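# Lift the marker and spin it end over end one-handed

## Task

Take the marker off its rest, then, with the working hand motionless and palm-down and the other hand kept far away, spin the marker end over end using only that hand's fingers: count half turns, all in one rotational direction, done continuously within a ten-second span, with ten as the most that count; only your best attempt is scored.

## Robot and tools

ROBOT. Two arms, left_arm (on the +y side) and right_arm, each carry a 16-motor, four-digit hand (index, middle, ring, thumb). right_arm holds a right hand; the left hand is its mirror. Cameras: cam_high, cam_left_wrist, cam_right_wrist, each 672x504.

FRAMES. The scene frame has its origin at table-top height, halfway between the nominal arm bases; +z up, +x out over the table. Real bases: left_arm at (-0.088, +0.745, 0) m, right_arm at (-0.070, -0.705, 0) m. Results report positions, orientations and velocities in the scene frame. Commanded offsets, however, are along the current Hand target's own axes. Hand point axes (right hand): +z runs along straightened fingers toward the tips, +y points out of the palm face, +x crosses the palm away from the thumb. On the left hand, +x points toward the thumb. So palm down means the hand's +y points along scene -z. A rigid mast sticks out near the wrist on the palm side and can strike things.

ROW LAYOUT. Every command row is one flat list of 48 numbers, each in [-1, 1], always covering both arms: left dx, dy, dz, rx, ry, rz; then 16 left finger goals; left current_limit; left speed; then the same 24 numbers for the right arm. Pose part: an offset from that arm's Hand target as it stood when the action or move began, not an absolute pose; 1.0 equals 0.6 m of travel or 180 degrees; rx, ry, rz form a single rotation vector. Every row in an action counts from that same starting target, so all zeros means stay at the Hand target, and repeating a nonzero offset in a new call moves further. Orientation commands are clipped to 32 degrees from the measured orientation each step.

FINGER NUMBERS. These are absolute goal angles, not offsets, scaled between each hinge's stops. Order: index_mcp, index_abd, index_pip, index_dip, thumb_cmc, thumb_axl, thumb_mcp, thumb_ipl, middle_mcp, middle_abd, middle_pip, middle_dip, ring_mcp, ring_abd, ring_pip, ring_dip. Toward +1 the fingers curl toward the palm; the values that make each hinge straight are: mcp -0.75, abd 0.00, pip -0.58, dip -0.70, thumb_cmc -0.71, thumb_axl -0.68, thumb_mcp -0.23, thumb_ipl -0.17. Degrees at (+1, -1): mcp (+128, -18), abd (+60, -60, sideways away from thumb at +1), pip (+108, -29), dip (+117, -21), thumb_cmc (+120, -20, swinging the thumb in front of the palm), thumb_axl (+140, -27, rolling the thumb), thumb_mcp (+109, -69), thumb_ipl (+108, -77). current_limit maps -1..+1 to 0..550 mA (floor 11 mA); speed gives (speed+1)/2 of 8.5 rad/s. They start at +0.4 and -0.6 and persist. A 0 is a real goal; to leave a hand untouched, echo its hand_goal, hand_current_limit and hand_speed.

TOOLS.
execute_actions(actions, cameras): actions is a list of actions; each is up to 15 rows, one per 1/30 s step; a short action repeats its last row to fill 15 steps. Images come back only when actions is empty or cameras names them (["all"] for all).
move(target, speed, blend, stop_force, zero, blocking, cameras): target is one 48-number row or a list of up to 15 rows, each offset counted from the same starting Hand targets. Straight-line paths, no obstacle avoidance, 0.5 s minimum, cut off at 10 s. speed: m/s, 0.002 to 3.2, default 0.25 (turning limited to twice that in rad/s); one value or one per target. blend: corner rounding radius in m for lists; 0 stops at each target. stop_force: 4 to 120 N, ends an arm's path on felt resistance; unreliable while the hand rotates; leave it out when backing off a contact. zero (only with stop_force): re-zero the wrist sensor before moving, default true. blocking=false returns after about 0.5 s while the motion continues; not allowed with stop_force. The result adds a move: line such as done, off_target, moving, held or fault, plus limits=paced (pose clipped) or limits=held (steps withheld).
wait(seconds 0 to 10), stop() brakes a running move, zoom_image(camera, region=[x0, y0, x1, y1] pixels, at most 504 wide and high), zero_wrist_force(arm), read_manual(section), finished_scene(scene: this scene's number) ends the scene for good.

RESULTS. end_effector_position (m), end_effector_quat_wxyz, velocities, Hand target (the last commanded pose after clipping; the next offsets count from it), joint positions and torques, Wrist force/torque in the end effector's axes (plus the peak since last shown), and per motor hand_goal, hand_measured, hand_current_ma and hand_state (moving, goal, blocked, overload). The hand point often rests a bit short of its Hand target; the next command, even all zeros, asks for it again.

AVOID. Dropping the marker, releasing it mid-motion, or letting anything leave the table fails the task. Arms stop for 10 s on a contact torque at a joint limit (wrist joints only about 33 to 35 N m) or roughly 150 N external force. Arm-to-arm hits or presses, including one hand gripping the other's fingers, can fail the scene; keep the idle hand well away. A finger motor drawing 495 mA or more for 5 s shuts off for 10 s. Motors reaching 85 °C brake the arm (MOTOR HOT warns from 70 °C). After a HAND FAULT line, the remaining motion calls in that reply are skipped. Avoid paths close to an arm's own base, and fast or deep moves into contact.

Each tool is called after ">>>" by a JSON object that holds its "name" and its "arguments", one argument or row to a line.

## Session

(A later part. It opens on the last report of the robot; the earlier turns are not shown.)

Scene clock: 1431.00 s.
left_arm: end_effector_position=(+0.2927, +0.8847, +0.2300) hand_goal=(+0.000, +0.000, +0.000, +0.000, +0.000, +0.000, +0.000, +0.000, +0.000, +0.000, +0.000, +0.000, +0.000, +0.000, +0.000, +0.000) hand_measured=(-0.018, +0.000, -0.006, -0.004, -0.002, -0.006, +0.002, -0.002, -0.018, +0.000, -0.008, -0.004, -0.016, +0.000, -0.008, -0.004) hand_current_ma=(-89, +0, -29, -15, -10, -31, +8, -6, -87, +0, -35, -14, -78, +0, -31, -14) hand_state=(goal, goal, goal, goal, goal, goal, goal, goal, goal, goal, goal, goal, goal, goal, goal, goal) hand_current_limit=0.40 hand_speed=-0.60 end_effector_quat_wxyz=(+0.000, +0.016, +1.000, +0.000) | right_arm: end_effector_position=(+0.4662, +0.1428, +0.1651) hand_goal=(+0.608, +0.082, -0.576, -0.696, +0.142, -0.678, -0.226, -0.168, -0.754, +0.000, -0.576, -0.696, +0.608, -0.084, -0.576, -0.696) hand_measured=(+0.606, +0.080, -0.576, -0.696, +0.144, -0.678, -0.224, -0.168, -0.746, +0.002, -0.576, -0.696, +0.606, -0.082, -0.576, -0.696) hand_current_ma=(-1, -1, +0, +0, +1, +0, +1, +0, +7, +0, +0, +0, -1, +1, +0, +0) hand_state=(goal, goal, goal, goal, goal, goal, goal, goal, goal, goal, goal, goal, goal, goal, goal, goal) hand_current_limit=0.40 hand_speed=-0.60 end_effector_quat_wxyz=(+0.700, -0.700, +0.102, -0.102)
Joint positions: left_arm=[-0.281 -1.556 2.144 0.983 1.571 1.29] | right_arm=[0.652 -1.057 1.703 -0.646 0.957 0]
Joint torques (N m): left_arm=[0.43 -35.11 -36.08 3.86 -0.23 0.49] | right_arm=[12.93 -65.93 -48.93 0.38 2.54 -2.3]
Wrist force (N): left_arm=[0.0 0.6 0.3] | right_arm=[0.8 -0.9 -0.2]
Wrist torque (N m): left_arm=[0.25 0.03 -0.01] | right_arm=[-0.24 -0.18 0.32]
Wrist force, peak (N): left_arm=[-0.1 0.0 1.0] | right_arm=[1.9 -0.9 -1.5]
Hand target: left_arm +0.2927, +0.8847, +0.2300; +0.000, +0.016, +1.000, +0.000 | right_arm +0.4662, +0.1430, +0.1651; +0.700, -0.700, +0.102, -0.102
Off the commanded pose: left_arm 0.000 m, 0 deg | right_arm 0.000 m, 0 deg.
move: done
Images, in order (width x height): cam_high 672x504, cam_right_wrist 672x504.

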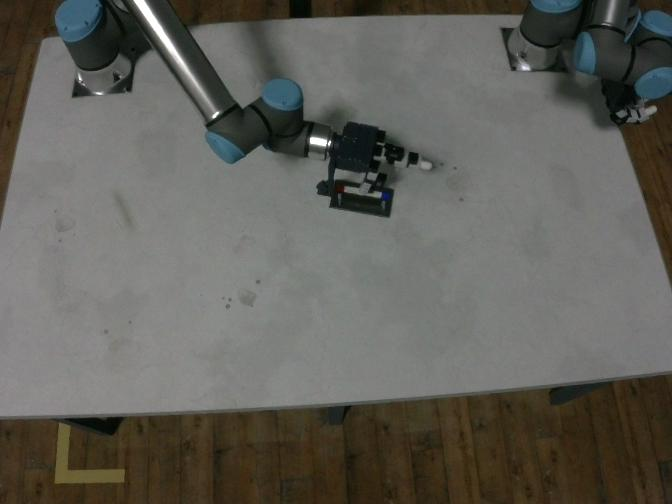

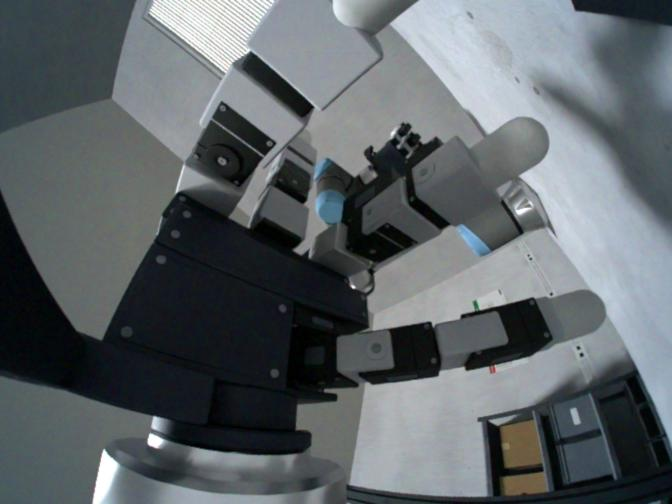

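>>> {"name": "move", "arguments": {
  "target": [
    [0,0,0,0,0,0,0,0,0,0,0,0,0,0,0,0,0,0,0,0,0,0,0.4,-0.6,0,0.0833,-0.015,0,0,0,0.608,0.083,-0.576,-0.696,0.143,-0.678,-0.226,-0.168,-0.754,0,-0.576,-0.696,0.608,-0.083,-0.576,-0.696,0.4,-0.6]
  ],
  "speed": 0.08,
  "stop_force": 8,
  "cameras": ["cam_high","cam_right_wrist"]
}}

>>> {"name": "zoom_image", "arguments": {
  "camera": "cam_high",
  "region": [320, 150, 420, 230]
}}

Scene clock: 1444.37 s.
left_arm: end_effector_position=(+0.2927, +0.8847, +0.2300) hand_goal=(+0.000, +0.000, +0.000, +0.000, +0.000, +0.000, +0.000, +0.000, +0.000, +0.000, +0.000, +0.000, +0.000, +0.000, +0.000, +0.000) hand_measured=(-0.018, +0.000, -0.006, -0.004, -0.002, -0.006, +0.002, -0.002, -0.018, +0.000, -0.008, -0.004, -0.016, +0.000, -0.008, -0.004) hand_current_ma=(-89, +0, -29, -15, -10, -31, +8, -6, -87, +0, -35, -14, -78, +0, -31, -14) hand_state=(goal, goal, goal, goal, goal, goal, goal, goal, goal, goal, goal, goal, goal, goal, goal, goal) hand_current_limit=0.40 hand_speed=-0.60 end_effector_quat_wxyz=(+0.000, +0.016, +1.000, +0.000) | right_arm: end_effector_position=(+0.4636, +0.1344, +0.1151) hand_goal=(+0.608, +0.082, -0.576, -0.696, +0.142, -0.678, -0.226, -0.168, -0.754, +0.000, -0.576, -0.696, +0.608, -0.084, -0.576, -0.696) hand_measured=(+0.606, +0.080, -0.576, -0.696, +0.144, -0.678, -0.224, -0.168, -0.746, +0.002, -0.576, -0.696, +0.606, -0.082, -0.576, -0.696) hand_current_ma=(-1, -1, +0, +0, +1, +0, +1, +0, +7, +0, +0, +0, -1, +1, +0, +0) hand_state=(goal, goal, goal, goal, goal, goal, goal, goal, goal, goal, goal, goal, goal, goal, goal, goal) hand_current_limit=0.40 hand_speed=-0.60 end_effector_quat_wxyz=(+0.700, -0.700, +0.102, -0.102)
Joint positions: left_arm=[-0.281 -1.556 2.144 0.983 1.571 1.29] | right_arm=[0.645 -1.015 1.745 -0.73 0.95 0]
Joint torques (N m): left_arm=[1.93 -36.23 -35.84 3.5 0.1 0.72] | right_arm=[-13.21 -67.77 -23.89 -3.71 -1.17 2.74]
Wrist force (N): left_arm=[-0.2 0.1 0.4] | right_arm=[0.7 -0.5 0.3]
Wrist torque (N m): left_arm=[0.17 0.05 -0.01] | right_arm=[-0.23 -0.16 0.33]
Wrist force, peak (N): left_arm=[-0.5 0.2 0.9] | right_arm=[0.7 -1.4 -0.1]
Hand target: left_arm +0.2927, +0.8847, +0.2300; +0.000, +0.016, +1.000, +0.000 | right_arm +0.4636, +0.1344, +0.1151; +0.700, -0.700, +0.102, -0.102
Off the commanded pose: left_arm 0.000 m, 0 deg | right_arm 0.000 m, 0 deg.
move: done
Images, in order (width x height): cam_high 672x504, cam_right_wrist 672x504.

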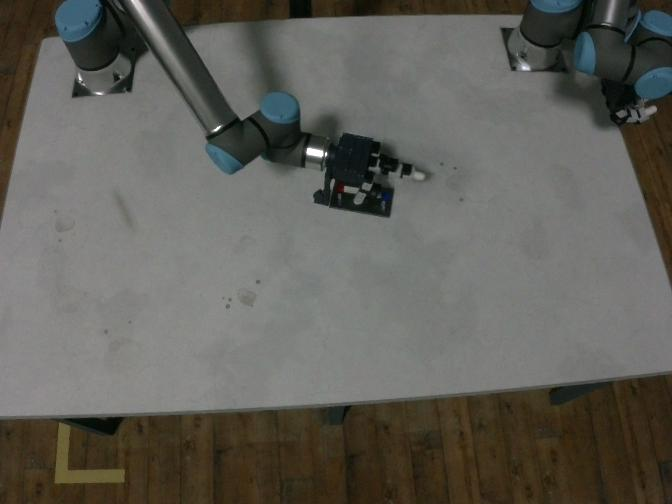

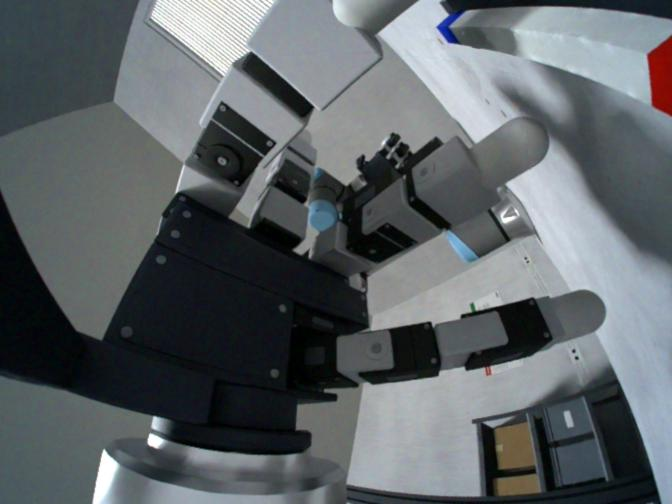

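Scaled by 5.040.

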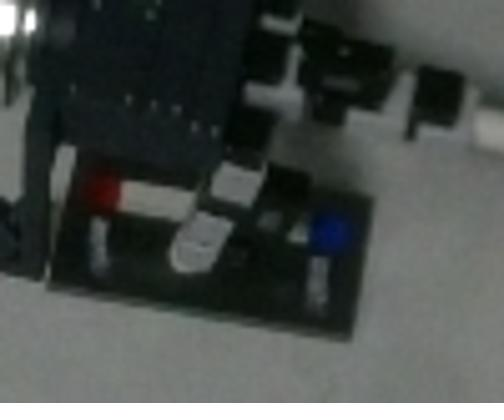

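>>> {"name": "zoom_image", "arguments": {
  "camera": "cam_right_wrist",
  "region": [420, 0, 672, 189]
}}

Scaled by 2.000 from the camera's 672x504 image, which has a finer 960x720 frame.

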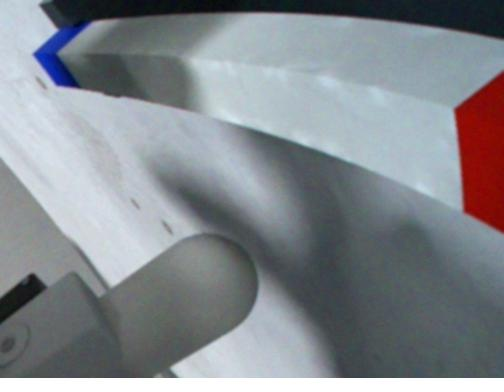

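>>> {"name": "move", "arguments": {
  "target": [
    [0,0,0,0,0,0,0,0,0,0,0,0,0,0,0,0,0,0,0,0,0,0,0.4,-0.6,-0.0083,0.0458,0.001,0,0,0,0.608,0.083,-0.576,-0.696,0.143,-0.678,-0.226,-0.168,-0.754,0,-0.576,-0.696,0.608,-0.083,-0.576,-0.696,0.4,-0.6]
  ],
  "speed": 0.06,
  "stop_force": 6,
  "cameras": ["cam_high","cam_right_wrist"]
}}

>>> {"name": "zoom_image", "arguments": {
  "camera": "cam_high",
  "region": [320, 150, 420, 230]
}}

>>> {"name": "zoom_image", "arguments": {
  "camera": "cam_right_wrist",
  "region": [320, 0, 672, 264]
}}

Scene clock: 1485.00 s.
left_arm: end_effector_position=(+0.2927, +0.8847, +0.2300) hand_goal=(+0.000, +0.000, +0.000, +0.000, +0.000, +0.000, +0.000, +0.000, +0.000, +0.000, +0.000, +0.000, +0.000, +0.000, +0.000, +0.000) hand_measured=(-0.018, +0.000, -0.006, -0.004, -0.002, -0.006, +0.002, -0.002, -0.018, +0.000, -0.008, -0.004, -0.016, +0.000, -0.008, -0.004) hand_current_ma=(-89, +0, -29, -15, -10, -31, +8, -6, -87, +0, -35, -14, -78, +0, -31, -14) hand_state=(goal, goal, goal, goal, goal, goal, goal, goal, goal, goal, goal, goal, goal, goal, goal, goal) hand_current_limit=0.40 hand_speed=-0.60 end_effector_quat_wxyz=(+0.000, +0.016, +1.000, +0.000) | right_arm: end_effector_position=(+0.4590, +0.1364, +0.0876) hand_goal=(+0.608, +0.082, -0.576, -0.696, +0.142, -0.678, -0.226, -0.168, -0.754, +0.000, -0.576, -0.696, +0.608, -0.084, -0.576, -0.696) hand_measured=(+0.606, +0.080, -0.576, -0.696, +0.144, -0.678, -0.224, -0.168, -0.746, +0.002, -0.576, -0.696, +0.606, -0.082, -0.576, -0.696) hand_current_ma=(-1, -1, +0, +0, +1, +0, +1, +0, +7, +0, +0, +0, -1, +1, +0, +0) hand_state=(goal, goal, goal, goal, goal, goal, goal, goal, goal, goal, goal, goal, goal, goal, goal, goal) hand_current_limit=0.40 hand_speed=-0.60 end_effector_quat_wxyz=(+0.700, -0.700, +0.102, -0.102)
Joint positions: left_arm=[-0.281 -1.556 2.144 0.983 1.571 1.29] | right_arm=[0.651 -0.985 1.758 -0.772 0.956 0]
Joint torques (N m): left_arm=[-0.86 -33.4 -36.36 3.88 0.2 0.52] | right_arm=[10.09 -70.41 -22.7 -3.99 1.99 -2.58]
Wrist force (N): left_arm=[0.0 0.2 0.2] | right_arm=[0.9 -1.0 0.1]
Wrist torque (N m): left_arm=[0.21 0.02 -0.01] | right_arm=[-0.27 -0.17 0.33]
Wrist force, peak (N): left_arm=[-1.0 0.2 0.0] | right_arm=[1.0 -1.4 -0.4]
Hand target: left_arm +0.2927, +0.8847, +0.2300; +0.000, +0.016, +1.000, +0.000 | right_arm +0.4590, +0.1364, +0.0876; +0.700, -0.700, +0.102, -0.102
Off the commanded pose: left_arm 0.000 m, 0 deg | right_arm 0.000 m, 0 deg.
move: done
Images, in order (width x height): cam_high 672x504, cam_right_wrist 672x504.

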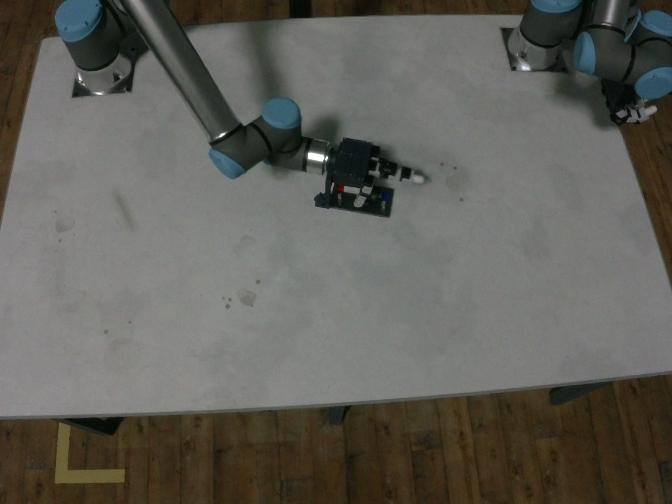

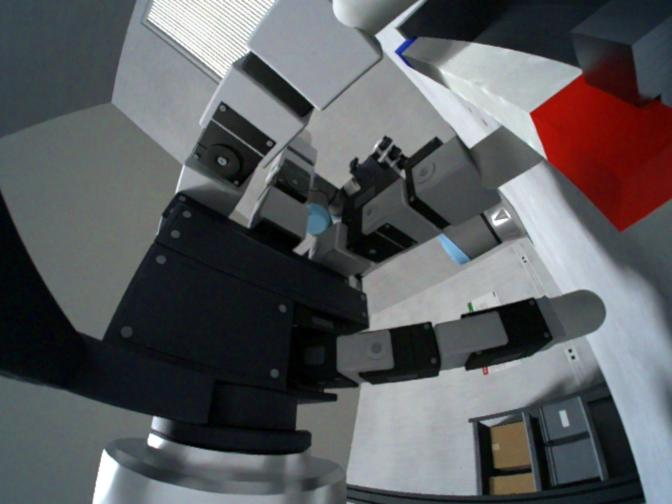

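Scaled by 5.040.

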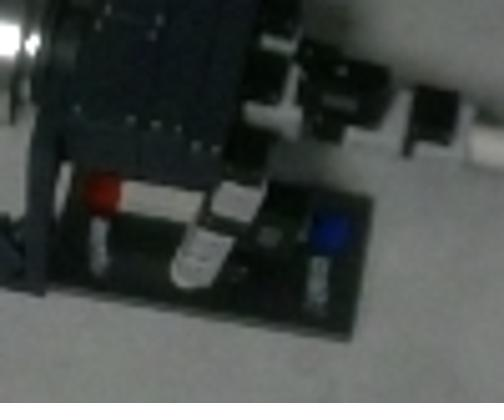

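Scaled by 1.432 from the camera's 672x504 image, which has a finer 960x720 frame.

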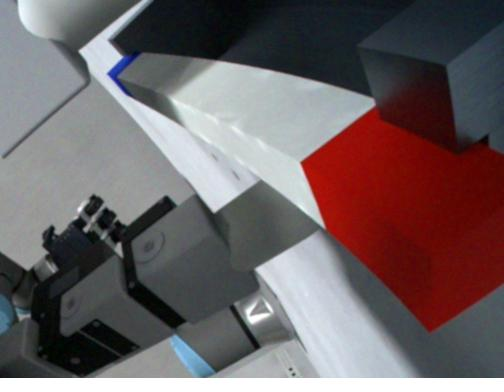

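>>> {"name": "move", "arguments": {
  "target": [
    [0,0,0,0,0,0,0,0,0,0,0,0,0,0,0,0,0,0,0,0,0,0,0.4,-0.6,0,0.005,0,0,0,0,0.608,0.083,-0.576,-0.696,0.143,-0.678,-0.226,-0.168,-0.754,0,-0.576,-0.696,0.608,-0.083,-0.576,-0.696,0.4,-0.6],
    [0,0,0,0,0,0,0,0,0,0,0,0,0,0,0,0,0,0,0,0,0,0,0.4,-0.6,0,0.005,0,0,0,0,0.608,0.35,-0.576,-0.696,0.143,-0.678,-0.226,-0.168,-0.754,0,-0.576,-0.696,0.608,-0.35,-0.576,-0.696,-0.4,-0.92]
  ],
  "speed": 0.05,
  "cameras": ["cam_high","cam_right_wrist"]
}}

>>> {"name": "zoom_image", "arguments": {
  "camera": "cam_high",
  "region": [320, 150, 420, 230]
}}

Scene clock: 1510.20 s.
left_arm: end_effector_position=(+0.2927, +0.8847, +0.2300) hand_goal=(+0.000, +0.000, +0.000, +0.000, +0.000, +0.000, +0.000, +0.000, +0.000, +0.000, +0.000, +0.000, +0.000, +0.000, +0.000, +0.000) hand_measured=(-0.018, +0.000, -0.006, -0.004, -0.002, -0.006, +0.002, -0.002, -0.018, +0.000, -0.008, -0.004, -0.016, +0.000, -0.008, -0.004) hand_current_ma=(-89, +0, -29, -15, -10, -31, +8, -6, -87, +0, -35, -14, -78, +0, -31, -14) hand_state=(goal, goal, goal, goal, goal, goal, goal, goal, goal, goal, goal, goal, goal, goal, goal, goal) hand_current_limit=0.40 hand_speed=-0.60 end_effector_quat_wxyz=(+0.000, +0.016, +1.000, +0.000) | right_arm: end_effector_position=(+0.4590, +0.1364, +0.0846) hand_goal=(+0.608, +0.350, -0.576, -0.696, +0.142, -0.678, -0.226, -0.168, -0.754, +0.000, -0.576, -0.696, +0.608, -0.350, -0.576, -0.696) hand_measured=(+0.606, +0.320, -0.576, -0.696, +0.144, -0.678, -0.224, -0.168, -0.746, +0.002, -0.576, -0.696, +0.606, -0.310, -0.576, -0.696) hand_current_ma=(-1, -39, +0, +0, +1, +0, +1, +0, +7, +0, +0, +0, -1, +56, +0, +0) hand_state=(goal, blocked, goal, goal, goal, goal, goal, goal, goal, goal, goal, goal, goal, blocked, goal, goal) hand_current_limit=-0.40 hand_speed=-0.92 end_effector_quat_wxyz=(+0.700, -0.700, +0.102, -0.102)
Joint positions: left_arm=[-0.281 -1.556 2.144 0.983 1.571 1.29] | right_arm=[0.651 -0.982 1.759 -0.777 0.956 0]
Joint torques (N m): left_arm=[1.54 -33.44 -36.76 3.9 0.38 0.91] | right_arm=[9.96 -68.9 -22.46 -3.19 2.05 -0.78]
Wrist force (N): left_arm=[0.2 0.3 0.1] | right_arm=[0.9 -0.6 0.3]
Wrist torque (N m): left_arm=[0.23 0.00 0.01] | right_arm=[-0.25 -0.17 0.34]
Wrist force, peak (N): left_arm=[-0.6 -0.1 0.9] | right_arm=[1.5 -0.9 0.6]
Hand target: left_arm +0.2927, +0.8847, +0.2300; +0.000, +0.016, +1.000, +0.000 | right_arm +0.4590, +0.1364, +0.0846; +0.700, -0.700, +0.102, -0.102
Off the commanded pose: left_arm 0.000 m, 0 deg | right_arm 0.000 m, 0 deg.
move: done
Images, in order (width x height): cam_high 672x504, cam_right_wrist 672x504.

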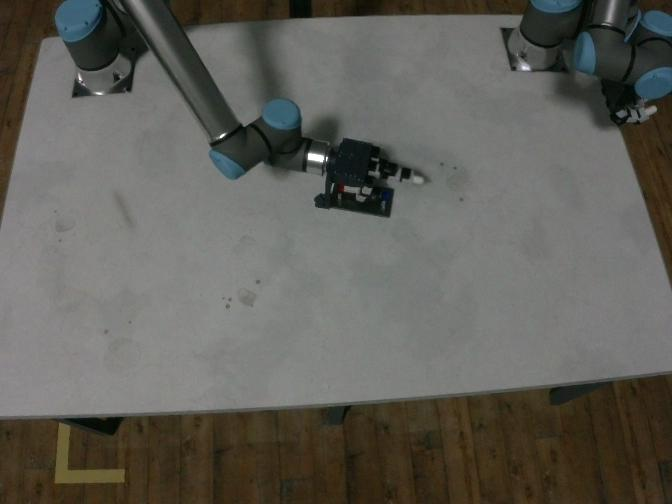

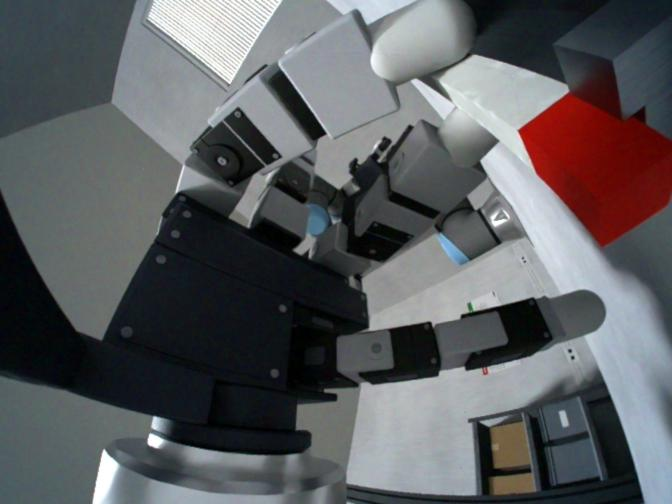

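Scaled by 5.040.

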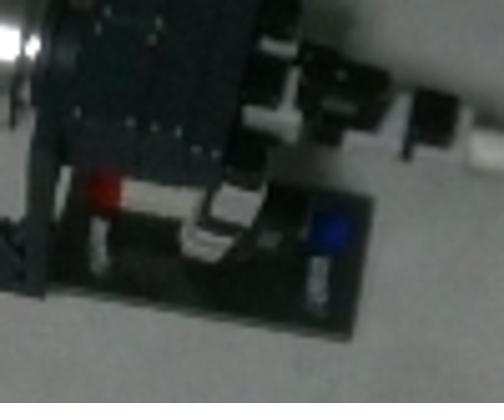

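>>> {"name": "move", "arguments": {
  "target": [
    [0,0,0,0,0,0,0,0,0,0,0,0,0,0,0,0,0,0,0,0,0,0,0.4,-0.6,0,0,0,0,0,0,0.608,0.45,-0.576,-0.696,0.143,-0.678,-0.226,-0.168,-0.754,0,-0.576,-0.696,0.608,-0.45,-0.576,-0.696,0,-0.92],
    [0,0,0,0,0,0,0,0,0,0,0,0,0,0,0,0,0,0,0,0,0,0,0.4,-0.6,0,-0.1,0,0,0,0,0.608,0.45,-0.576,-0.696,0.143,-0.678,-0.226,-0.168,-0.754,0,-0.576,-0.696,0.608,-0.45,-0.576,-0.696,0,-0.92]
  ],
  "speed": 0.05,
  "cameras": ["cam_high","cam_right_wrist"]
}}

>>> {"name": "zoom_image", "arguments": {
  "camera": "cam_high",
  "region": [320, 150, 420, 230]
}}

Scene clock: 1532.33 s.
left_arm: end_effector_position=(+0.2927, +0.8847, +0.2300) hand_goal=(+0.000, +0.000, +0.000, +0.000, +0.000, +0.000, +0.000, +0.000, +0.000, +0.000, +0.000, +0.000, +0.000, +0.000, +0.000, +0.000) hand_measured=(-0.018, +0.000, -0.006, -0.004, -0.002, -0.006, +0.002, -0.002, -0.018, +0.000, -0.008, -0.004, -0.016, +0.000, -0.008, -0.004) hand_current_ma=(-89, +0, -29, -15, -10, -31, +8, -6, -87, +0, -35, -14, -78, +0, -31, -14) hand_state=(goal, goal, goal, goal, goal, goal, goal, goal, goal, goal, goal, goal, goal, goal, goal, goal) hand_current_limit=0.40 hand_speed=-0.60 end_effector_quat_wxyz=(+0.000, +0.016, +1.000, +0.000) | right_arm: end_effector_position=(+0.4590, +0.1364, +0.1445) hand_goal=(+0.608, +0.450, -0.576, -0.696, +0.142, -0.678, -0.226, -0.168, -0.754, +0.000, -0.576, -0.696, +0.608, -0.450, -0.576, -0.696) hand_measured=(+0.606, +0.328, -0.576, -0.696, +0.144, -0.678, -0.224, -0.168, -0.746, +0.002, -0.576, -0.696, +0.608, -0.314, -0.576, -0.696) hand_current_ma=(-1, -275, +0, +0, +1, +0, +1, +0, +7, +0, +0, +0, +0, +275, +0, +0) hand_state=(goal, blocked, goal, goal, goal, goal, goal, goal, goal, goal, goal, goal, goal, blocked, goal, goal) hand_current_limit=0.00 hand_speed=-0.92 end_effector_quat_wxyz=(+0.700, -0.700, +0.102, -0.102)
Joint positions: left_arm=[-0.281 -1.556 2.144 0.983 1.571 1.29] | right_arm=[0.651 -1.048 1.735 -0.687 0.956 0]
Joint torques (N m): left_arm=[1.46 -35.09 -38.15 3.83 0.68 0.83] | right_arm=[9.79 -99.92 -48.5 -0.39 1.46 -0.33]
Wrist force (N): left_arm=[-0.1 0.3 0.1] | right_arm=[0.4 -0.2 0.0]
Wrist torque (N m): left_arm=[0.23 0.04 -0.02] | right_arm=[-0.21 -0.12 0.31]
Wrist force, peak (N): left_arm=[-0.9 0.3 0.9] | right_arm=[1.1 -1.2 0.2]
Hand target: left_arm +0.2927, +0.8847, +0.2300; +0.000, +0.016, +1.000, +0.000 | right_arm +0.4590, +0.1364, +0.1446; +0.700, -0.700, +0.102, -0.102
Off the commanded pose: left_arm 0.000 m, 0 deg | right_arm 0.000 m, 0 deg.
move: done
Images, in order (width x height): cam_high 672x504, cam_right_wrist 672x504.

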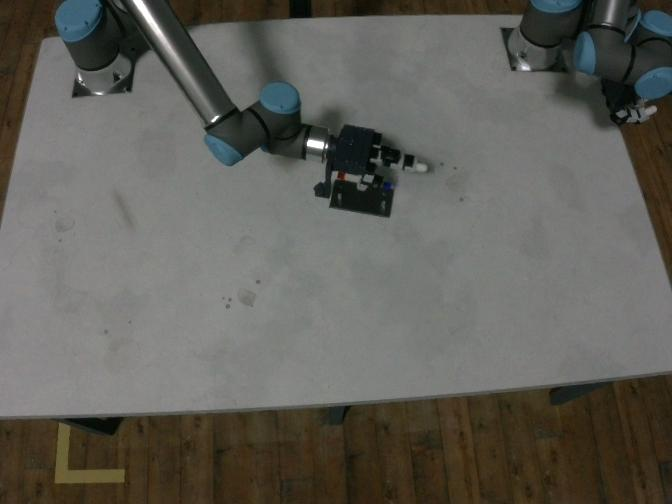

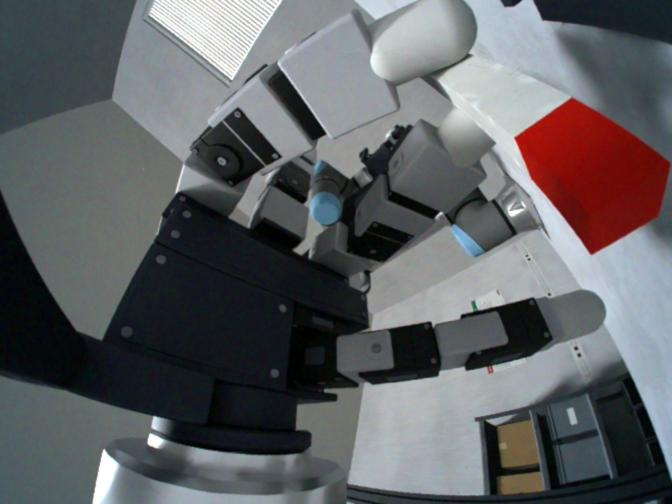

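Scaled by 5.040.

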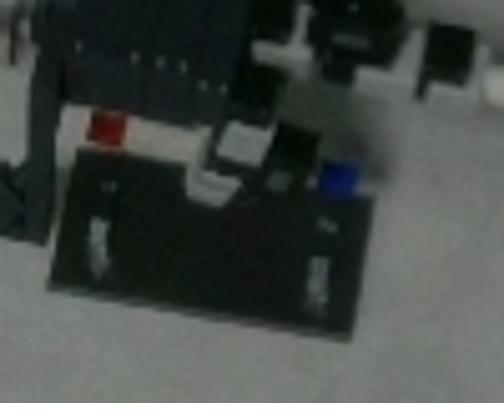

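>>> {"name": "move", "arguments": {
  "target": [
    [0,0,0,0,0,0,0,0,0,0,0,0,0,0,0,0,0,0,0,0,0,0,0.4,-0.6,-0.0854,-0.06,-0.3496,0,0,0,0.608,0.45,-0.576,-0.696,0.143,-0.678,-0.226,-0.168,-0.754,0,-0.576,-0.696,0.608,-0.45,-0.576,-0.696,0,-0.92],
    [0,0,0,0,0,0,0,0,0,0,0,0,0,0,0,0,0,0,0,0,0,0,0.4,-0.6,-0.0854,0,-0.3496,0,0,0,0.608,0.45,-0.576,-0.696,0.143,-0.678,-0.226,-0.168,-0.754,0,-0.576,-0.696,0.608,-0.45,-0.576,-0.696,0,-0.92]
  ],
  "speed": 0.15,
  "cameras": ["cam_high","cam_right_wrist"]
}}

Scene clock: 1547.30 s.
left_arm: end_effector_position=(+0.2927, +0.8847, +0.2300) hand_goal=(+0.000, +0.000, +0.000, +0.000, +0.000, +0.000, +0.000, +0.000, +0.000, +0.000, +0.000, +0.000, +0.000, +0.000, +0.000, +0.000) hand_measured=(-0.018, +0.000, -0.006, -0.004, -0.002, -0.006, +0.002, -0.002, -0.018, +0.000, -0.008, -0.004, -0.016, +0.000, -0.008, -0.004) hand_current_ma=(-89, +0, -29, -15, -10, -31, +8, -6, -87, +0, -35, -14, -78, +0, -31, -14) hand_state=(goal, goal, goal, goal, goal, goal, goal, goal, goal, goal, goal, goal, goal, goal, goal, goal) hand_current_limit=0.40 hand_speed=-0.60 end_effector_quat_wxyz=(+0.000, +0.016, +1.000, +0.000) | right_arm: end_effector_position=(+0.3499, -0.0500, +0.1447) hand_goal=(+0.608, +0.450, -0.576, -0.696, +0.142, -0.678, -0.226, -0.168, -0.754, +0.000, -0.576, -0.696, +0.608, -0.450, -0.576, -0.696) hand_measured=(+0.606, +0.328, -0.576, -0.696, +0.144, -0.678, -0.224, -0.168, -0.746, +0.002, -0.576, -0.696, +0.608, -0.314, -0.576, -0.696) hand_current_ma=(-1, -275, +0, +0, +1, +0, +1, +0, +7, +0, +0, +0, +0, +275, +0, +0) hand_state=(goal, blocked, goal, goal, goal, goal, goal, goal, goal, goal, goal, goal, goal, blocked, goal, goal) hand_current_limit=0.00 hand_speed=-0.92 end_effector_quat_wxyz=(+0.700, -0.700, +0.102, -0.102)
Joint positions: left_arm=[-0.281 -1.556 2.144 0.983 1.571 1.29] | right_arm=[0.504 -1.33 2.171 -0.841 0.809 0]
Joint torques (N m): left_arm=[-1.39 -34.61 -38.22 3.93 0.78 0.47] | right_arm=[9.7 -39.99 -19.41 -3.61 2.25 2.32]
Wrist force (N): left_arm=[-0.1 0.2 0.4] | right_arm=[0.8 0.1 -0.1]
Wrist torque (N m): left_arm=[0.19 0.04 -0.01] | right_arm=[-0.16 -0.15 0.33]
Wrist force, peak (N): left_arm=[-0.2 0.3 1.1] | right_arm=[1.0 -2.2 0.2]
Hand target: left_arm +0.2927, +0.8847, +0.2300; +0.000, +0.016, +1.000, +0.000 | right_arm +0.3499, -0.0500, +0.1446; +0.700, -0.700, +0.102, -0.102
Off the commanded pose: left_arm 0.000 m, 0 deg | right_arm 0.000 m, 0 deg.
move: done
Images, in order (width x height): cam_high 672x504, cam_right_wrist 672x504.

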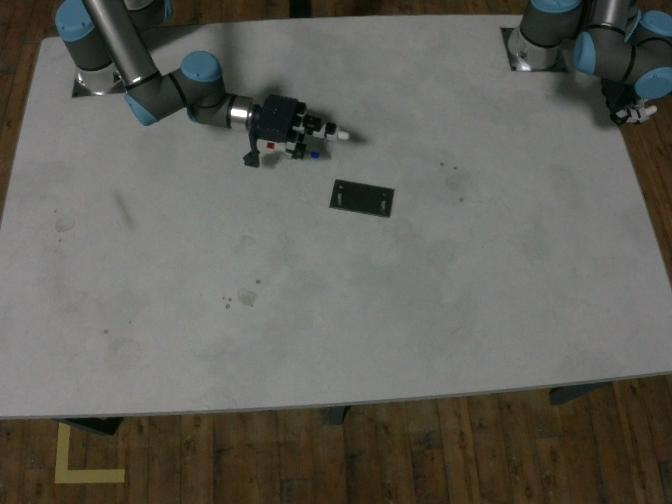

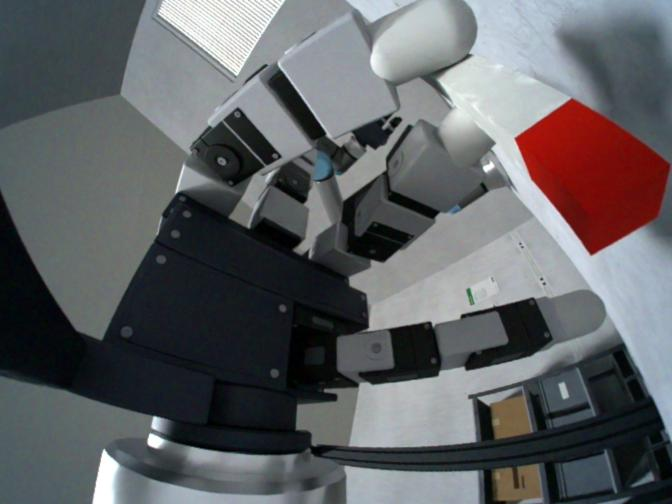

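>>> {"name": "zoom_image", "arguments": {
  "camera": "cam_right_wrist",
  "region": [352, 0, 672, 270]
}}

>>> {"name": "zoom_image", "arguments": {
  "camera": "cam_high",
  "region": [230, 80, 370, 185]
}}

Scaled by 1.575 from the camera's 672x504 image, which has a finer 960x720 frame.

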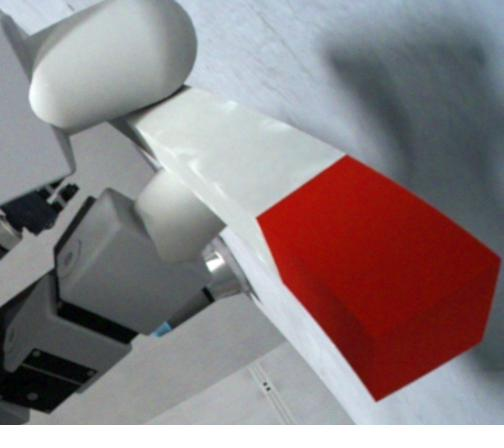

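Scaled by 3.600.

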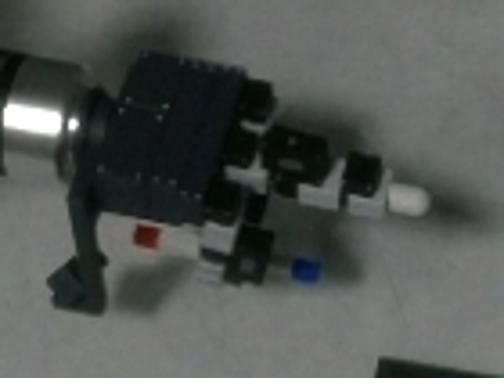

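>>> {"name": "move", "arguments": {
  "target": [0,0,0,0,0,0,0,0,0,0,0,0,0,0,0,0,0,0,0,0,0,0,0.4,-0.6, 0,0,0,0,0,0, 0.608,0.45,-0.576,-0.696, 0.143,-0.678,-0.226,-0.168, -0.267,0,0.234,-0.406, 0.608,-0.45,-0.576,-0.696, 0,-0.8],
  "cameras": ["cam_high","cam_right_wrist"]
}}

Scene clock: 1619.10 s.
left_arm: end_effector_position=(+0.2927, +0.8847, +0.2300) hand_goal=(+0.000, +0.000, +0.000, +0.000, +0.000, +0.000, +0.000, +0.000, +0.000, +0.000, +0.000, +0.000, +0.000, +0.000, +0.000, +0.000) hand_measured=(-0.018, +0.000, -0.006, -0.004, -0.002, -0.006, +0.002, -0.002, -0.018, +0.000, -0.008, -0.004, -0.016, +0.000, -0.008, -0.004) hand_current_ma=(-89, +0, -29, -15, -10, -31, +8, -6, -87, +0, -35, -14, -78, +0, -31, -14) hand_state=(goal, goal, goal, goal, goal, goal, goal, goal, goal, goal, goal, goal, goal, goal, goal, goal) hand_current_limit=0.40 hand_speed=-0.60 end_effector_quat_wxyz=(+0.000, +0.016, +1.000, +0.000) | right_arm: end_effector_position=(+0.3499, -0.0500, +0.1446) hand_goal=(+0.608, +0.450, -0.576, -0.696, +0.142, -0.678, -0.226, -0.168, -0.268, +0.000, +0.234, -0.406, +0.608, -0.450, -0.576, -0.696) hand_measured=(+0.606, +0.328, -0.576, -0.696, +0.144, -0.678, -0.224, -0.168, -0.264, +0.002, +0.232, -0.408, +0.608, -0.314, -0.576, -0.696) hand_current_ma=(-1, -275, +0, +0, +1, +0, +1, +0, +2, +0, -1, -1, +0, +275, +0, +0) hand_state=(goal, blocked, goal, goal, goal, goal, goal, goal, goal, goal, goal, goal, goal, blocked, goal, goal) hand_current_limit=0.00 hand_speed=-0.80 end_effector_quat_wxyz=(+0.700, -0.700, +0.102, -0.102)
Joint positions: left_arm=[-0.281 -1.556 2.144 0.983 1.571 1.29] | right_arm=[0.504 -1.33 2.171 -0.842 0.809 0]
Joint torques (N m): left_arm=[-0.53 -36.53 -37.01 3.9 0.75 0.66] | right_arm=[12.52 -38.71 -20.45 -3.54 2.18 2.8]
Wrist force (N): left_arm=[-0.2 0.2 0.0] | right_arm=[0.7 0.4 -0.2]
Wrist torque (N m): left_arm=[0.23 0.06 -0.03] | right_arm=[-0.08 -0.14 0.32]
Wrist force, peak (N): left_arm=[-0.6 0.5 0.8] | right_arm=[1.3 -0.7 -0.1]
Hand target: left_arm +0.2927, +0.8847, +0.2300; +0.000, +0.016, +1.000, +0.000 | right_arm +0.3499, -0.0500, +0.1446; +0.700, -0.700, +0.102, -0.102
Off the commanded pose: left_arm 0.000 m, 0 deg | right_arm 0.000 m, 0 deg.
move: done
Images, in order (width x height): cam_high 672x504, cam_right_wrist 672x504.

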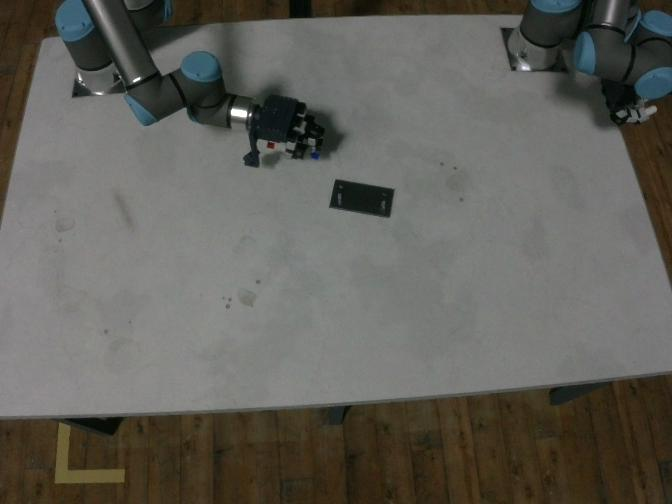

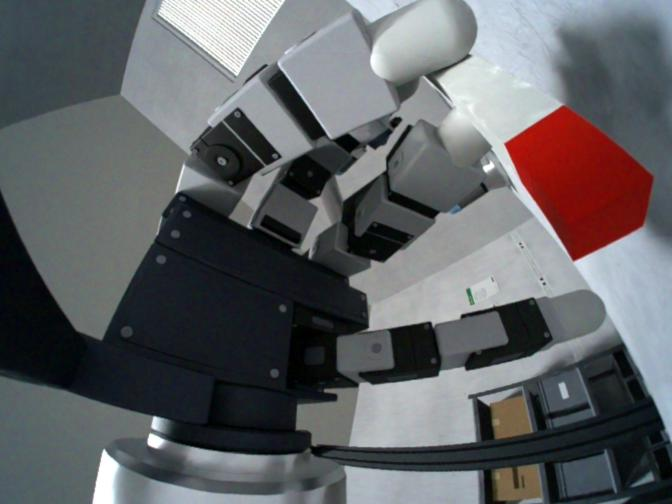

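>>> {"name": "move", "arguments": {
  "target": [0,0,0,0,0,0,0,0,0,0,0,0,0,0,0,0,0,0,0,0,0,0,0.4,-0.6, 0,0,0,0,0,0, 0.608,0.45,-0.576,-0.696, 0.143,-0.678,-0.226,-0.168, 0.096,0,-0.328,-0.551, 0.608,-0.45,-0.576,-0.696, 0,-0.8],
  "cameras": ["cam_high","cam_right_wrist"]
}}

>>> {"name": "move", "arguments": {
  "target": [0,0,0,0,0,0,0,0,0,0,0,0,0,0,0,0,0,0,0,0,0,0,0.4,-0.6, 0,0,0,0,0,0, 0.608,0.45,-0.576,-0.696, 0.143,-0.678,-0.226,-0.168, 0.342,0,-0.504,-0.696, 0.608,-0.45,-0.576,-0.696, 0,-0.8],
  "cameras": ["cam_high","cam_right_wrist"]
}}

Scene clock: 1629.53 s.
left_arm: end_effector_position=(+0.2927, +0.8847, +0.2300) hand_goal=(+0.000, +0.000, +0.000, +0.000, +0.000, +0.000, +0.000, +0.000, +0.000, +0.000, +0.000, +0.000, +0.000, +0.000, +0.000, +0.000) hand_measured=(-0.018, +0.000, -0.006, -0.004, -0.002, -0.006, +0.002, -0.002, -0.018, +0.000, -0.008, -0.004, -0.016, +0.000, -0.008, -0.004) hand_current_ma=(-89, +0, -29, -15, -10, -31, +8, -6, -87, +0, -35, -14, -78, +0, -31, -14) hand_state=(goal, goal, goal, goal, goal, goal, goal, goal, goal, goal, goal, goal, goal, goal, goal, goal) hand_current_limit=0.40 hand_speed=-0.60 end_effector_quat_wxyz=(+0.000, +0.016, +1.000, +0.000) | right_arm: end_effector_position=(+0.3499, -0.0500, +0.1446) hand_goal=(+0.608, +0.450, -0.576, -0.696, +0.142, -0.678, -0.226, -0.168, +0.096, +0.000, -0.328, -0.552, +0.608, -0.450, -0.576, -0.696) hand_measured=(+0.606, +0.328, -0.576, -0.696, +0.144, -0.678, -0.224, -0.168, +0.098, +0.002, -0.324, -0.550, +0.608, -0.314, -0.576, -0.696) hand_current_ma=(-1, -275, +0, +0, +1, +0, +1, +0, +1, +0, +2, +1, +0, +275, +0, +0) hand_state=(goal, blocked, goal, goal, goal, goal, goal, goal, goal, goal, goal, goal, goal, blocked, goal, goal) hand_current_limit=0.00 hand_speed=-0.80 end_effector_quat_wxyz=(+0.700, -0.700, +0.102, -0.102)
Joint positions: left_arm=[-0.281 -1.556 2.144 0.983 1.571 1.29] | right_arm=[0.504 -1.33 2.171 -0.842 0.809 0]
Joint torques (N m): left_arm=[0.07 -34.34 -37.24 3.8 0.45 0.44] | right_arm=[11.64 -40.21 -24.35 -3.52 2.29 2.49]
Wrist force (N): left_arm=[-0.1 -0.1 0.2] | right_arm=[1.4 0.0 -0.2]
Wrist torque (N m): left_arm=[0.17 0.04 -0.02] | right_arm=[-0.13 -0.22 0.37]
Wrist force, peak (N): left_arm=[0.0 0.3 1.0] | right_arm=[1.4 -0.3 -0.6]
Hand target: left_arm +0.2927, +0.8847, +0.2300; +0.000, +0.016, +1.000, +0.000 | right_arm +0.3499, -0.0500, +0.1446; +0.700, -0.700, +0.102, -0.102
Off the commanded pose: left_arm 0.000 m, 0 deg | right_arm 0.000 m, 0 deg.
move: done
Images, in order (width x height): cam_high 672x504, cam_right_wrist 672x504.

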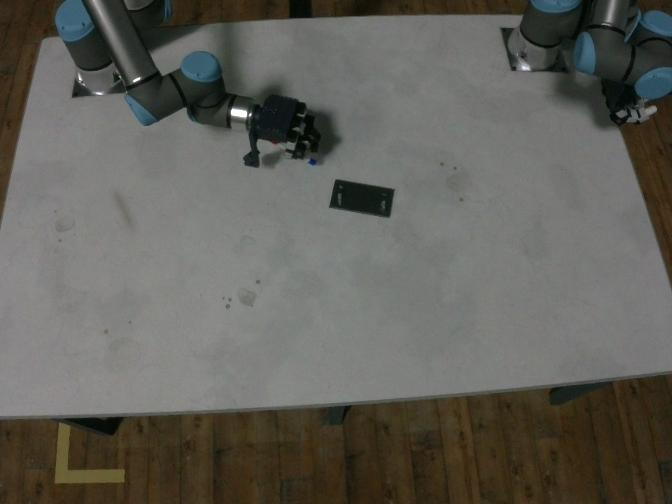

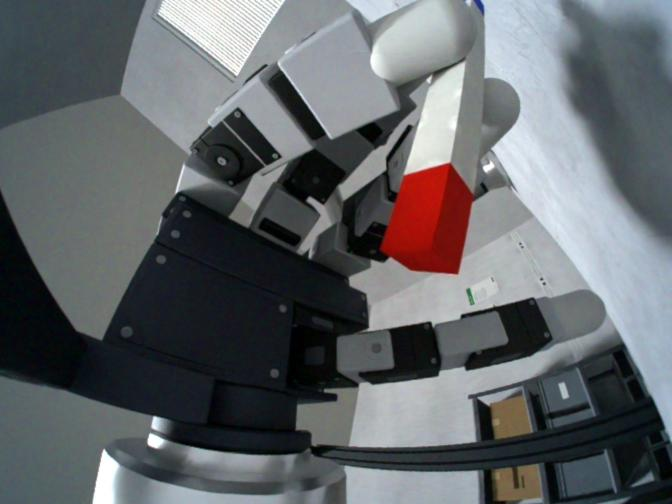

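Scene clock: 1630.13 s.
left_arm: end_effector_position=(+0.2927, +0.8847, +0.2300) hand_goal=(+0.000, +0.000, +0.000, +0.000, +0.000, +0.000, +0.000, +0.000, +0.000, +0.000, +0.000, +0.000, +0.000, +0.000, +0.000, +0.000) hand_measured=(-0.018, +0.000, -0.006, -0.004, -0.002, -0.006, +0.002, -0.002, -0.018, +0.000, -0.008, -0.004, -0.016, +0.000, -0.008, -0.004) hand_current_ma=(-89, +0, -29, -15, -10, -31, +8, -6, -87, +0, -35, -14, -78, +0, -31, -14) hand_state=(goal, goal, goal, goal, goal, goal, goal, goal, goal, goal, goal, goal, goal, goal, goal, goal) hand_current_limit=0.40 hand_speed=-0.60 end_effector_quat_wxyz=(+0.000, +0.016, +1.000, +0.000) | right_arm: end_effector_position=(+0.3499, -0.0500, +0.1446) hand_goal=(+0.608, +0.450, -0.576, -0.696, +0.142, -0.678, -0.226, -0.168, +0.342, +0.000, -0.504, -0.696, +0.608, -0.450, -0.576, -0.696) hand_measured=(+0.620, +0.328, -0.572, -0.696, +0.144, -0.678, -0.224, -0.168, +0.296, +0.002, -0.512, -0.694, +0.616, -0.314, -0.572, -0.696) hand_current_ma=(+11, -275, +2, +0, +1, +0, +1, +0, -94, +1, -5, +1, +7, +275, +2, +0) hand_state=(goal, blocked, goal, goal, goal, goal, goal, goal, blocked, goal, goal, goal, goal, blocked, goal, goal) hand_current_limit=0.00 hand_speed=-0.80 end_effector_quat_wxyz=(+0.700, -0.700, +0.102, -0.102)
Joint positions: left_arm=[-0.281 -1.556 2.144 0.983 1.571 1.29] | right_arm=[0.504 -1.33 2.171 -0.842 0.809 0]
Joint torques (N m): left_arm=[0.53 -34.91 -36.39 3.86 0.62 0.23] | right_arm=[10.74 -39.99 -24.04 -3.24 2.16 2.72]
Wrist force (N): left_arm=[0.3 0.2 0.0] | right_arm=[1.1 -0.5 0.1]
Wrist torque (N m): left_arm=[0.23 -0.03 0.02] | right_arm=[-0.20 -0.20 0.34]
Wrist force, peak (N): left_arm=[-0.7 -0.1 0.3] | right_arm=[1.4 -0.4 -0.2]
Hand target: left_arm +0.2927, +0.8847, +0.2300; +0.000, +0.016, +1.000, +0.000 | right_arm +0.3499, -0.0500, +0.1446; +0.700, -0.700, +0.102, -0.102
Off the commanded pose: left_arm 0.000 m, 0 deg | right_arm 0.000 m, 0 deg.
move: done
Images, in order (width x height): cam_high 672x504, cam_right_wrist 672x504.

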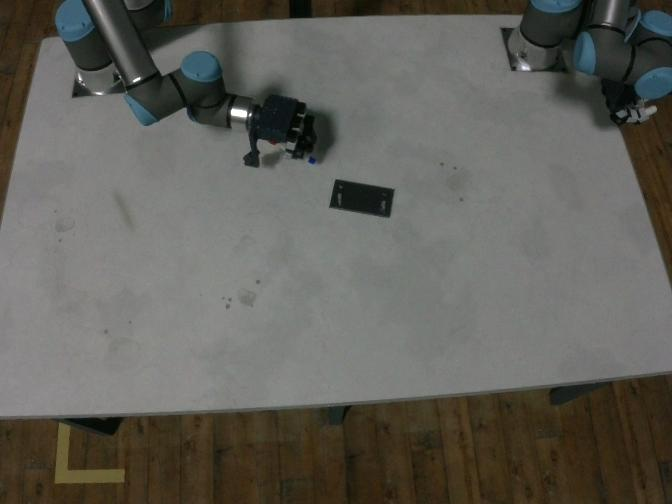

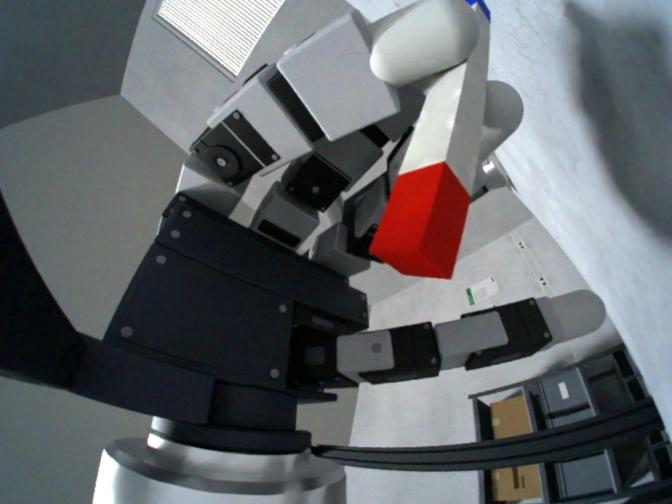

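>>> {"name": "move", "arguments": {
  "target": [
    [0,0,0,0,0,0,0,0,0,0,0,0,0,0,0,0,0,0,0,0,0,0,0.4,-0.6, 0,0,0,0,0,0, 0.608,0.45,-0.576,-0.696, 0.143,-0.678,-0.226,-0.168, -0.75,0,0.445,-0.406, 0.608,-0.45,-0.576,-0.696, 0,-0.7],
    [0,0,0,0,0,0,0,0,0,0,0,0,0,0,0,0,0,0,0,0,0,0,0.4,-0.6, 0,0,0,0,0,0, 0.608,0.5,-0.576,-0.696, 0.143,-0.678,-0.226,-0.168, -0.959,0,0.956,0.609, 0.608,-0.5,-0.576,-0.696, 0,-0.7],
    [0,0,0,0,0,0,0,0,0,0,0,0,0,0,0,0,0,0,0,0,0,0,0.4,-0.6, 0,0,0,0,0,0, 0.863,0.5,-0.839,-0.986, 0.143,-0.678,-0.226,-0.168, -0.959,0,0.956,0.609, 0.863,-0.5,-0.839,-0.986, 0,-0.92]
  ],
  "cameras": ["cam_high","cam_right_wrist"]
}}

Scene clock: 1841.57 s.
left_arm: end_effector_position=(+0.2927, +0.8847, +0.2300) hand_goal=(+0.000, +0.000, +0.000, +0.000, +0.000, +0.000, +0.000, +0.000, +0.000, +0.000, +0.000, +0.000, +0.000, +0.000, +0.000, +0.000) hand_measured=(-0.018, +0.000, -0.006, -0.004, -0.002, -0.006, +0.002, -0.002, -0.018, +0.000, -0.008, -0.004, -0.016, +0.000, -0.008, -0.004) hand_current_ma=(-89, +0, -29, -15, -10, -31, +8, -6, -87, +0, -35, -14, -78, +0, -31, -14) hand_state=(goal, goal, goal, goal, goal, goal, goal, goal, goal, goal, goal, goal, goal, goal, goal, goal) hand_current_limit=0.40 hand_speed=-0.60 end_effector_quat_wxyz=(+0.000, +0.016, +1.000, +0.000) | right_arm: end_effector_position=(+0.3499, -0.0500, +0.1446) hand_goal=(+0.862, +0.500, -0.840, -0.986, +0.142, -0.678, -0.226, -0.168, -0.960, +0.000, +0.956, +0.608, +0.862, -0.500, -0.840, -0.986) hand_measured=(+0.856, +0.394, -0.846, -0.988, +0.144, -0.678, -0.224, -0.168, -0.944, +0.002, +0.954, +0.606, +0.854, -0.330, -0.846, -0.988) hand_current_ma=(-5, -245, -4, -1, +1, +0, +1, +0, +18, +1, -1, -1, -7, +275, -4, -1) hand_state=(goal, blocked, goal, goal, goal, goal, goal, goal, goal, goal, goal, goal, goal, blocked, goal, goal) hand_current_limit=0.00 hand_speed=-0.92 end_effector_quat_wxyz=(+0.700, -0.700, +0.102, -0.102)
Joint positions: left_arm=[-0.281 -1.556 2.144 0.983 1.571 1.29] | right_arm=[0.504 -1.33 2.171 -0.842 0.809 0]
Joint torques (N m): left_arm=[-0.05 -37.83 -37.67 4.03 0.63 0.58] | right_arm=[11.68 -48.27 -32.38 -2.34 2.07 2.53]
Wrist force (N): left_arm=[-0.3 0.1 0.7] | right_arm=[0.7 -0.1 -0.5]
Wrist torque (N m): left_arm=[0.16 0.08 -0.03] | right_arm=[-0.10 -0.13 0.32]
Wrist force, peak (N): left_arm=[-0.6 0.8 0.7] | right_arm=[1.7 -0.3 0.4]
Hand target: left_arm +0.2927, +0.8847, +0.2300; +0.000, +0.016, +1.000, +0.000 | right_arm +0.3499, -0.0500, +0.1446; +0.700, -0.700, +0.102, -0.102
Off the commanded pose: left_arm 0.000 m, 0 deg | right_arm 0.000 m, 0 deg.
move: done
Images, in order (width x height): cam_high 672x504, cam_right_wrist 672x504.

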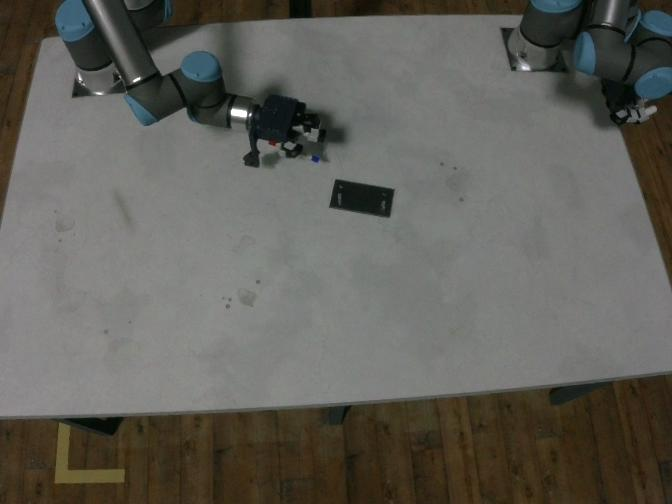

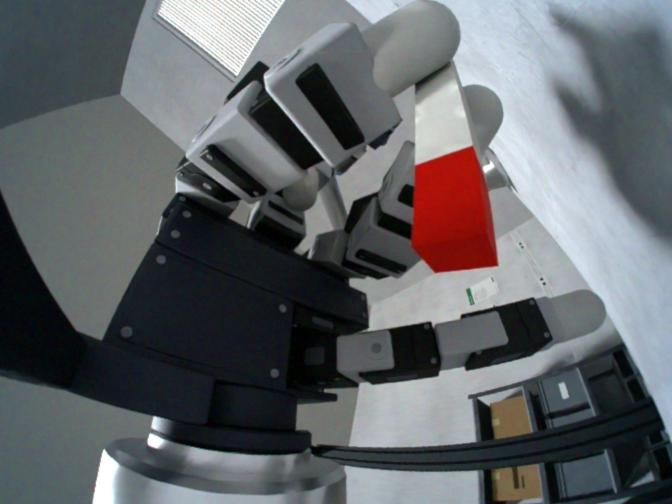

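>>> {"name": "move", "arguments": {
  "target": [
    [0,0,0,0,0,0,0,0,0,0,0,0,0,0,0,0,0,0,0,0,0,0,0.4,-0.6, 0,0,0,0,0,0, 0.863,0.5,-0.839,-0.986, 0.143,-0.678,-0.226,-0.168, -0.493,0,0.81,-0.406, 0.863,-0.5,-0.839,-0.986, 0,-0.8],
    [0,0,0,0,0,0,0,0,0,0,0,0,0,0,0,0,0,0,0,0,0,0,0.4,-0.6, 0,0,0,0,0,0, 0.863,0.5,-0.839,-0.986, 0.143,-0.678,-0.226,-0.168, -0.068,0,0.007,-0.478, 0.863,-0.5,-0.839,-0.986, 0,-0.8],
    [0,0,0,0,0,0,0,0,0,0,0,0,0,0,0,0,0,0,0,0,0,0,0.4,-0.6, 0,0,0,0,0,0, 0.863,0.5,-0.839,-0.986, 0.143,-0.678,-0.226,-0.168, 0.205,0,-0.285,-0.551, 0.863,-0.5,-0.839,-0.986, 0,-0.8],
    [0,0,0,0,0,0,0,0,0,0,0,0,0,0,0,0,0,0,0,0,0,0,0.4,-0.6, 0,0,0,0,0,0, 0.863,0.5,-0.839,-0.986, 0.143,-0.678,-0.226,-0.168, 0.342,0,-0.431,-0.623, 0.863,-0.5,-0.839,-0.986, 0,-0.8]
  ],
  "cameras": ["cam_high","cam_right_wrist"]
}}

Scene clock: 1907.57 s.
left_arm: end_effector_position=(+0.2927, +0.8847, +0.2300) hand_goal=(+0.000, +0.000, +0.000, +0.000, +0.000, +0.000, +0.000, +0.000, +0.000, +0.000, +0.000, +0.000, +0.000, +0.000, +0.000, +0.000) hand_measured=(-0.018, +0.000, -0.006, -0.004, -0.002, -0.006, +0.002, -0.002, -0.018, +0.000, -0.008, -0.004, -0.016, +0.000, -0.008, -0.004) hand_current_ma=(-89, +0, -29, -15, -10, -31, +8, -6, -87, +0, -35, -14, -78, +0, -31, -14) hand_state=(goal, goal, goal, goal, goal, goal, goal, goal, goal, goal, goal, goal, goal, goal, goal, goal) hand_current_limit=0.40 hand_speed=-0.60 end_effector_quat_wxyz=(+0.000, +0.016, +1.000, +0.000) | right_arm: end_effector_position=(+0.3499, -0.0500, +0.1446) hand_goal=(+0.862, +0.500, -0.840, -0.986, +0.142, -0.678, -0.226, -0.168, +0.342, +0.000, -0.432, -0.624, +0.862, -0.500, -0.840, -0.986) hand_measured=(+0.862, +0.396, -0.848, -0.988, +0.144, -0.678, -0.224, -0.168, +0.310, -0.002, -0.438, -0.626, +0.868, -0.332, -0.840, -0.986) hand_current_ma=(+0, -236, -5, -1, +1, +0, +1, +0, -53, -1, -5, -1, +5, +275, +0, +0) hand_state=(goal, blocked, goal, goal, goal, goal, goal, goal, blocked, goal, goal, goal, goal, blocked, goal, goal) hand_current_limit=0.00 hand_speed=-0.80 end_effector_quat_wxyz=(+0.700, -0.700, +0.102, -0.102)
Joint positions: left_arm=[-0.281 -1.556 2.144 0.983 1.571 1.29] | right_arm=[0.504 -1.33 2.171 -0.842 0.809 0]
Joint torques (N m): left_arm=[-1.58 -34.78 -40.1 3.97 0.36 0.61] | right_arm=[9.13 -51.58 -37.6 -1.51 2.24 2.36]
Wrist force (N): left_arm=[-0.2 0.3 0.3] | right_arm=[1.1 0.1 -0.1]
Wrist torque (N m): left_arm=[0.21 0.05 -0.03] | right_arm=[-0.09 -0.19 0.35]
Wrist force, peak (N): left_arm=[-1.0 0.4 0.0] | right_arm=[1.6 -0.4 0.1]
Hand target: left_arm +0.2927, +0.8847, +0.2300; +0.000, +0.016, +1.000, +0.000 | right_arm +0.3499, -0.0500, +0.1446; +0.700, -0.700, +0.102, -0.102
Off the commanded pose: left_arm 0.000 m, 0 deg | right_arm 0.000 m, 0 deg.
move: done
Images, in order (width x height): cam_high 672x504, cam_right_wrist 672x504.

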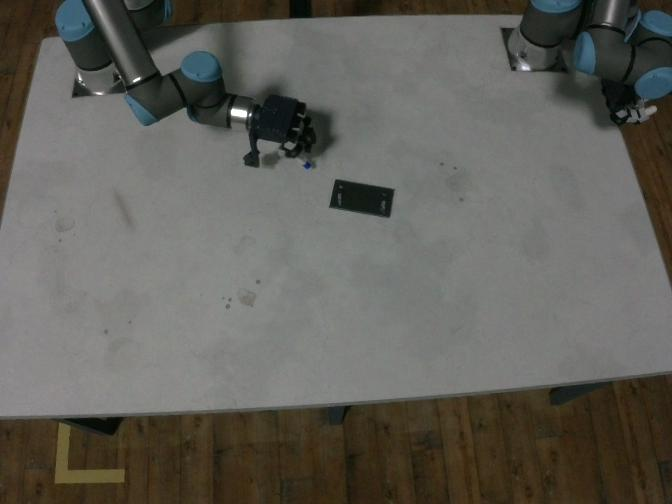

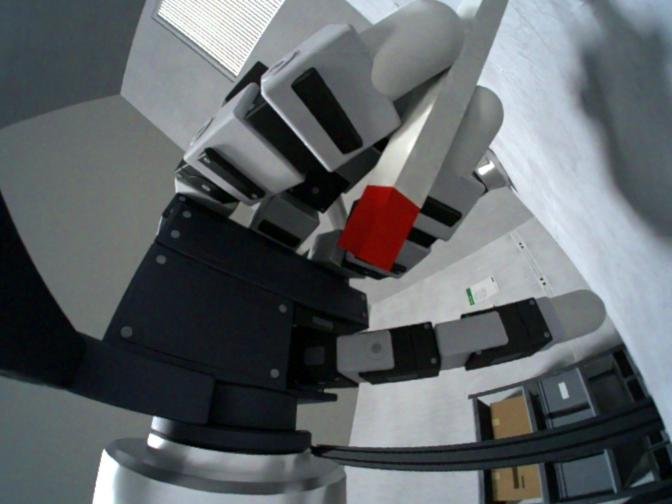

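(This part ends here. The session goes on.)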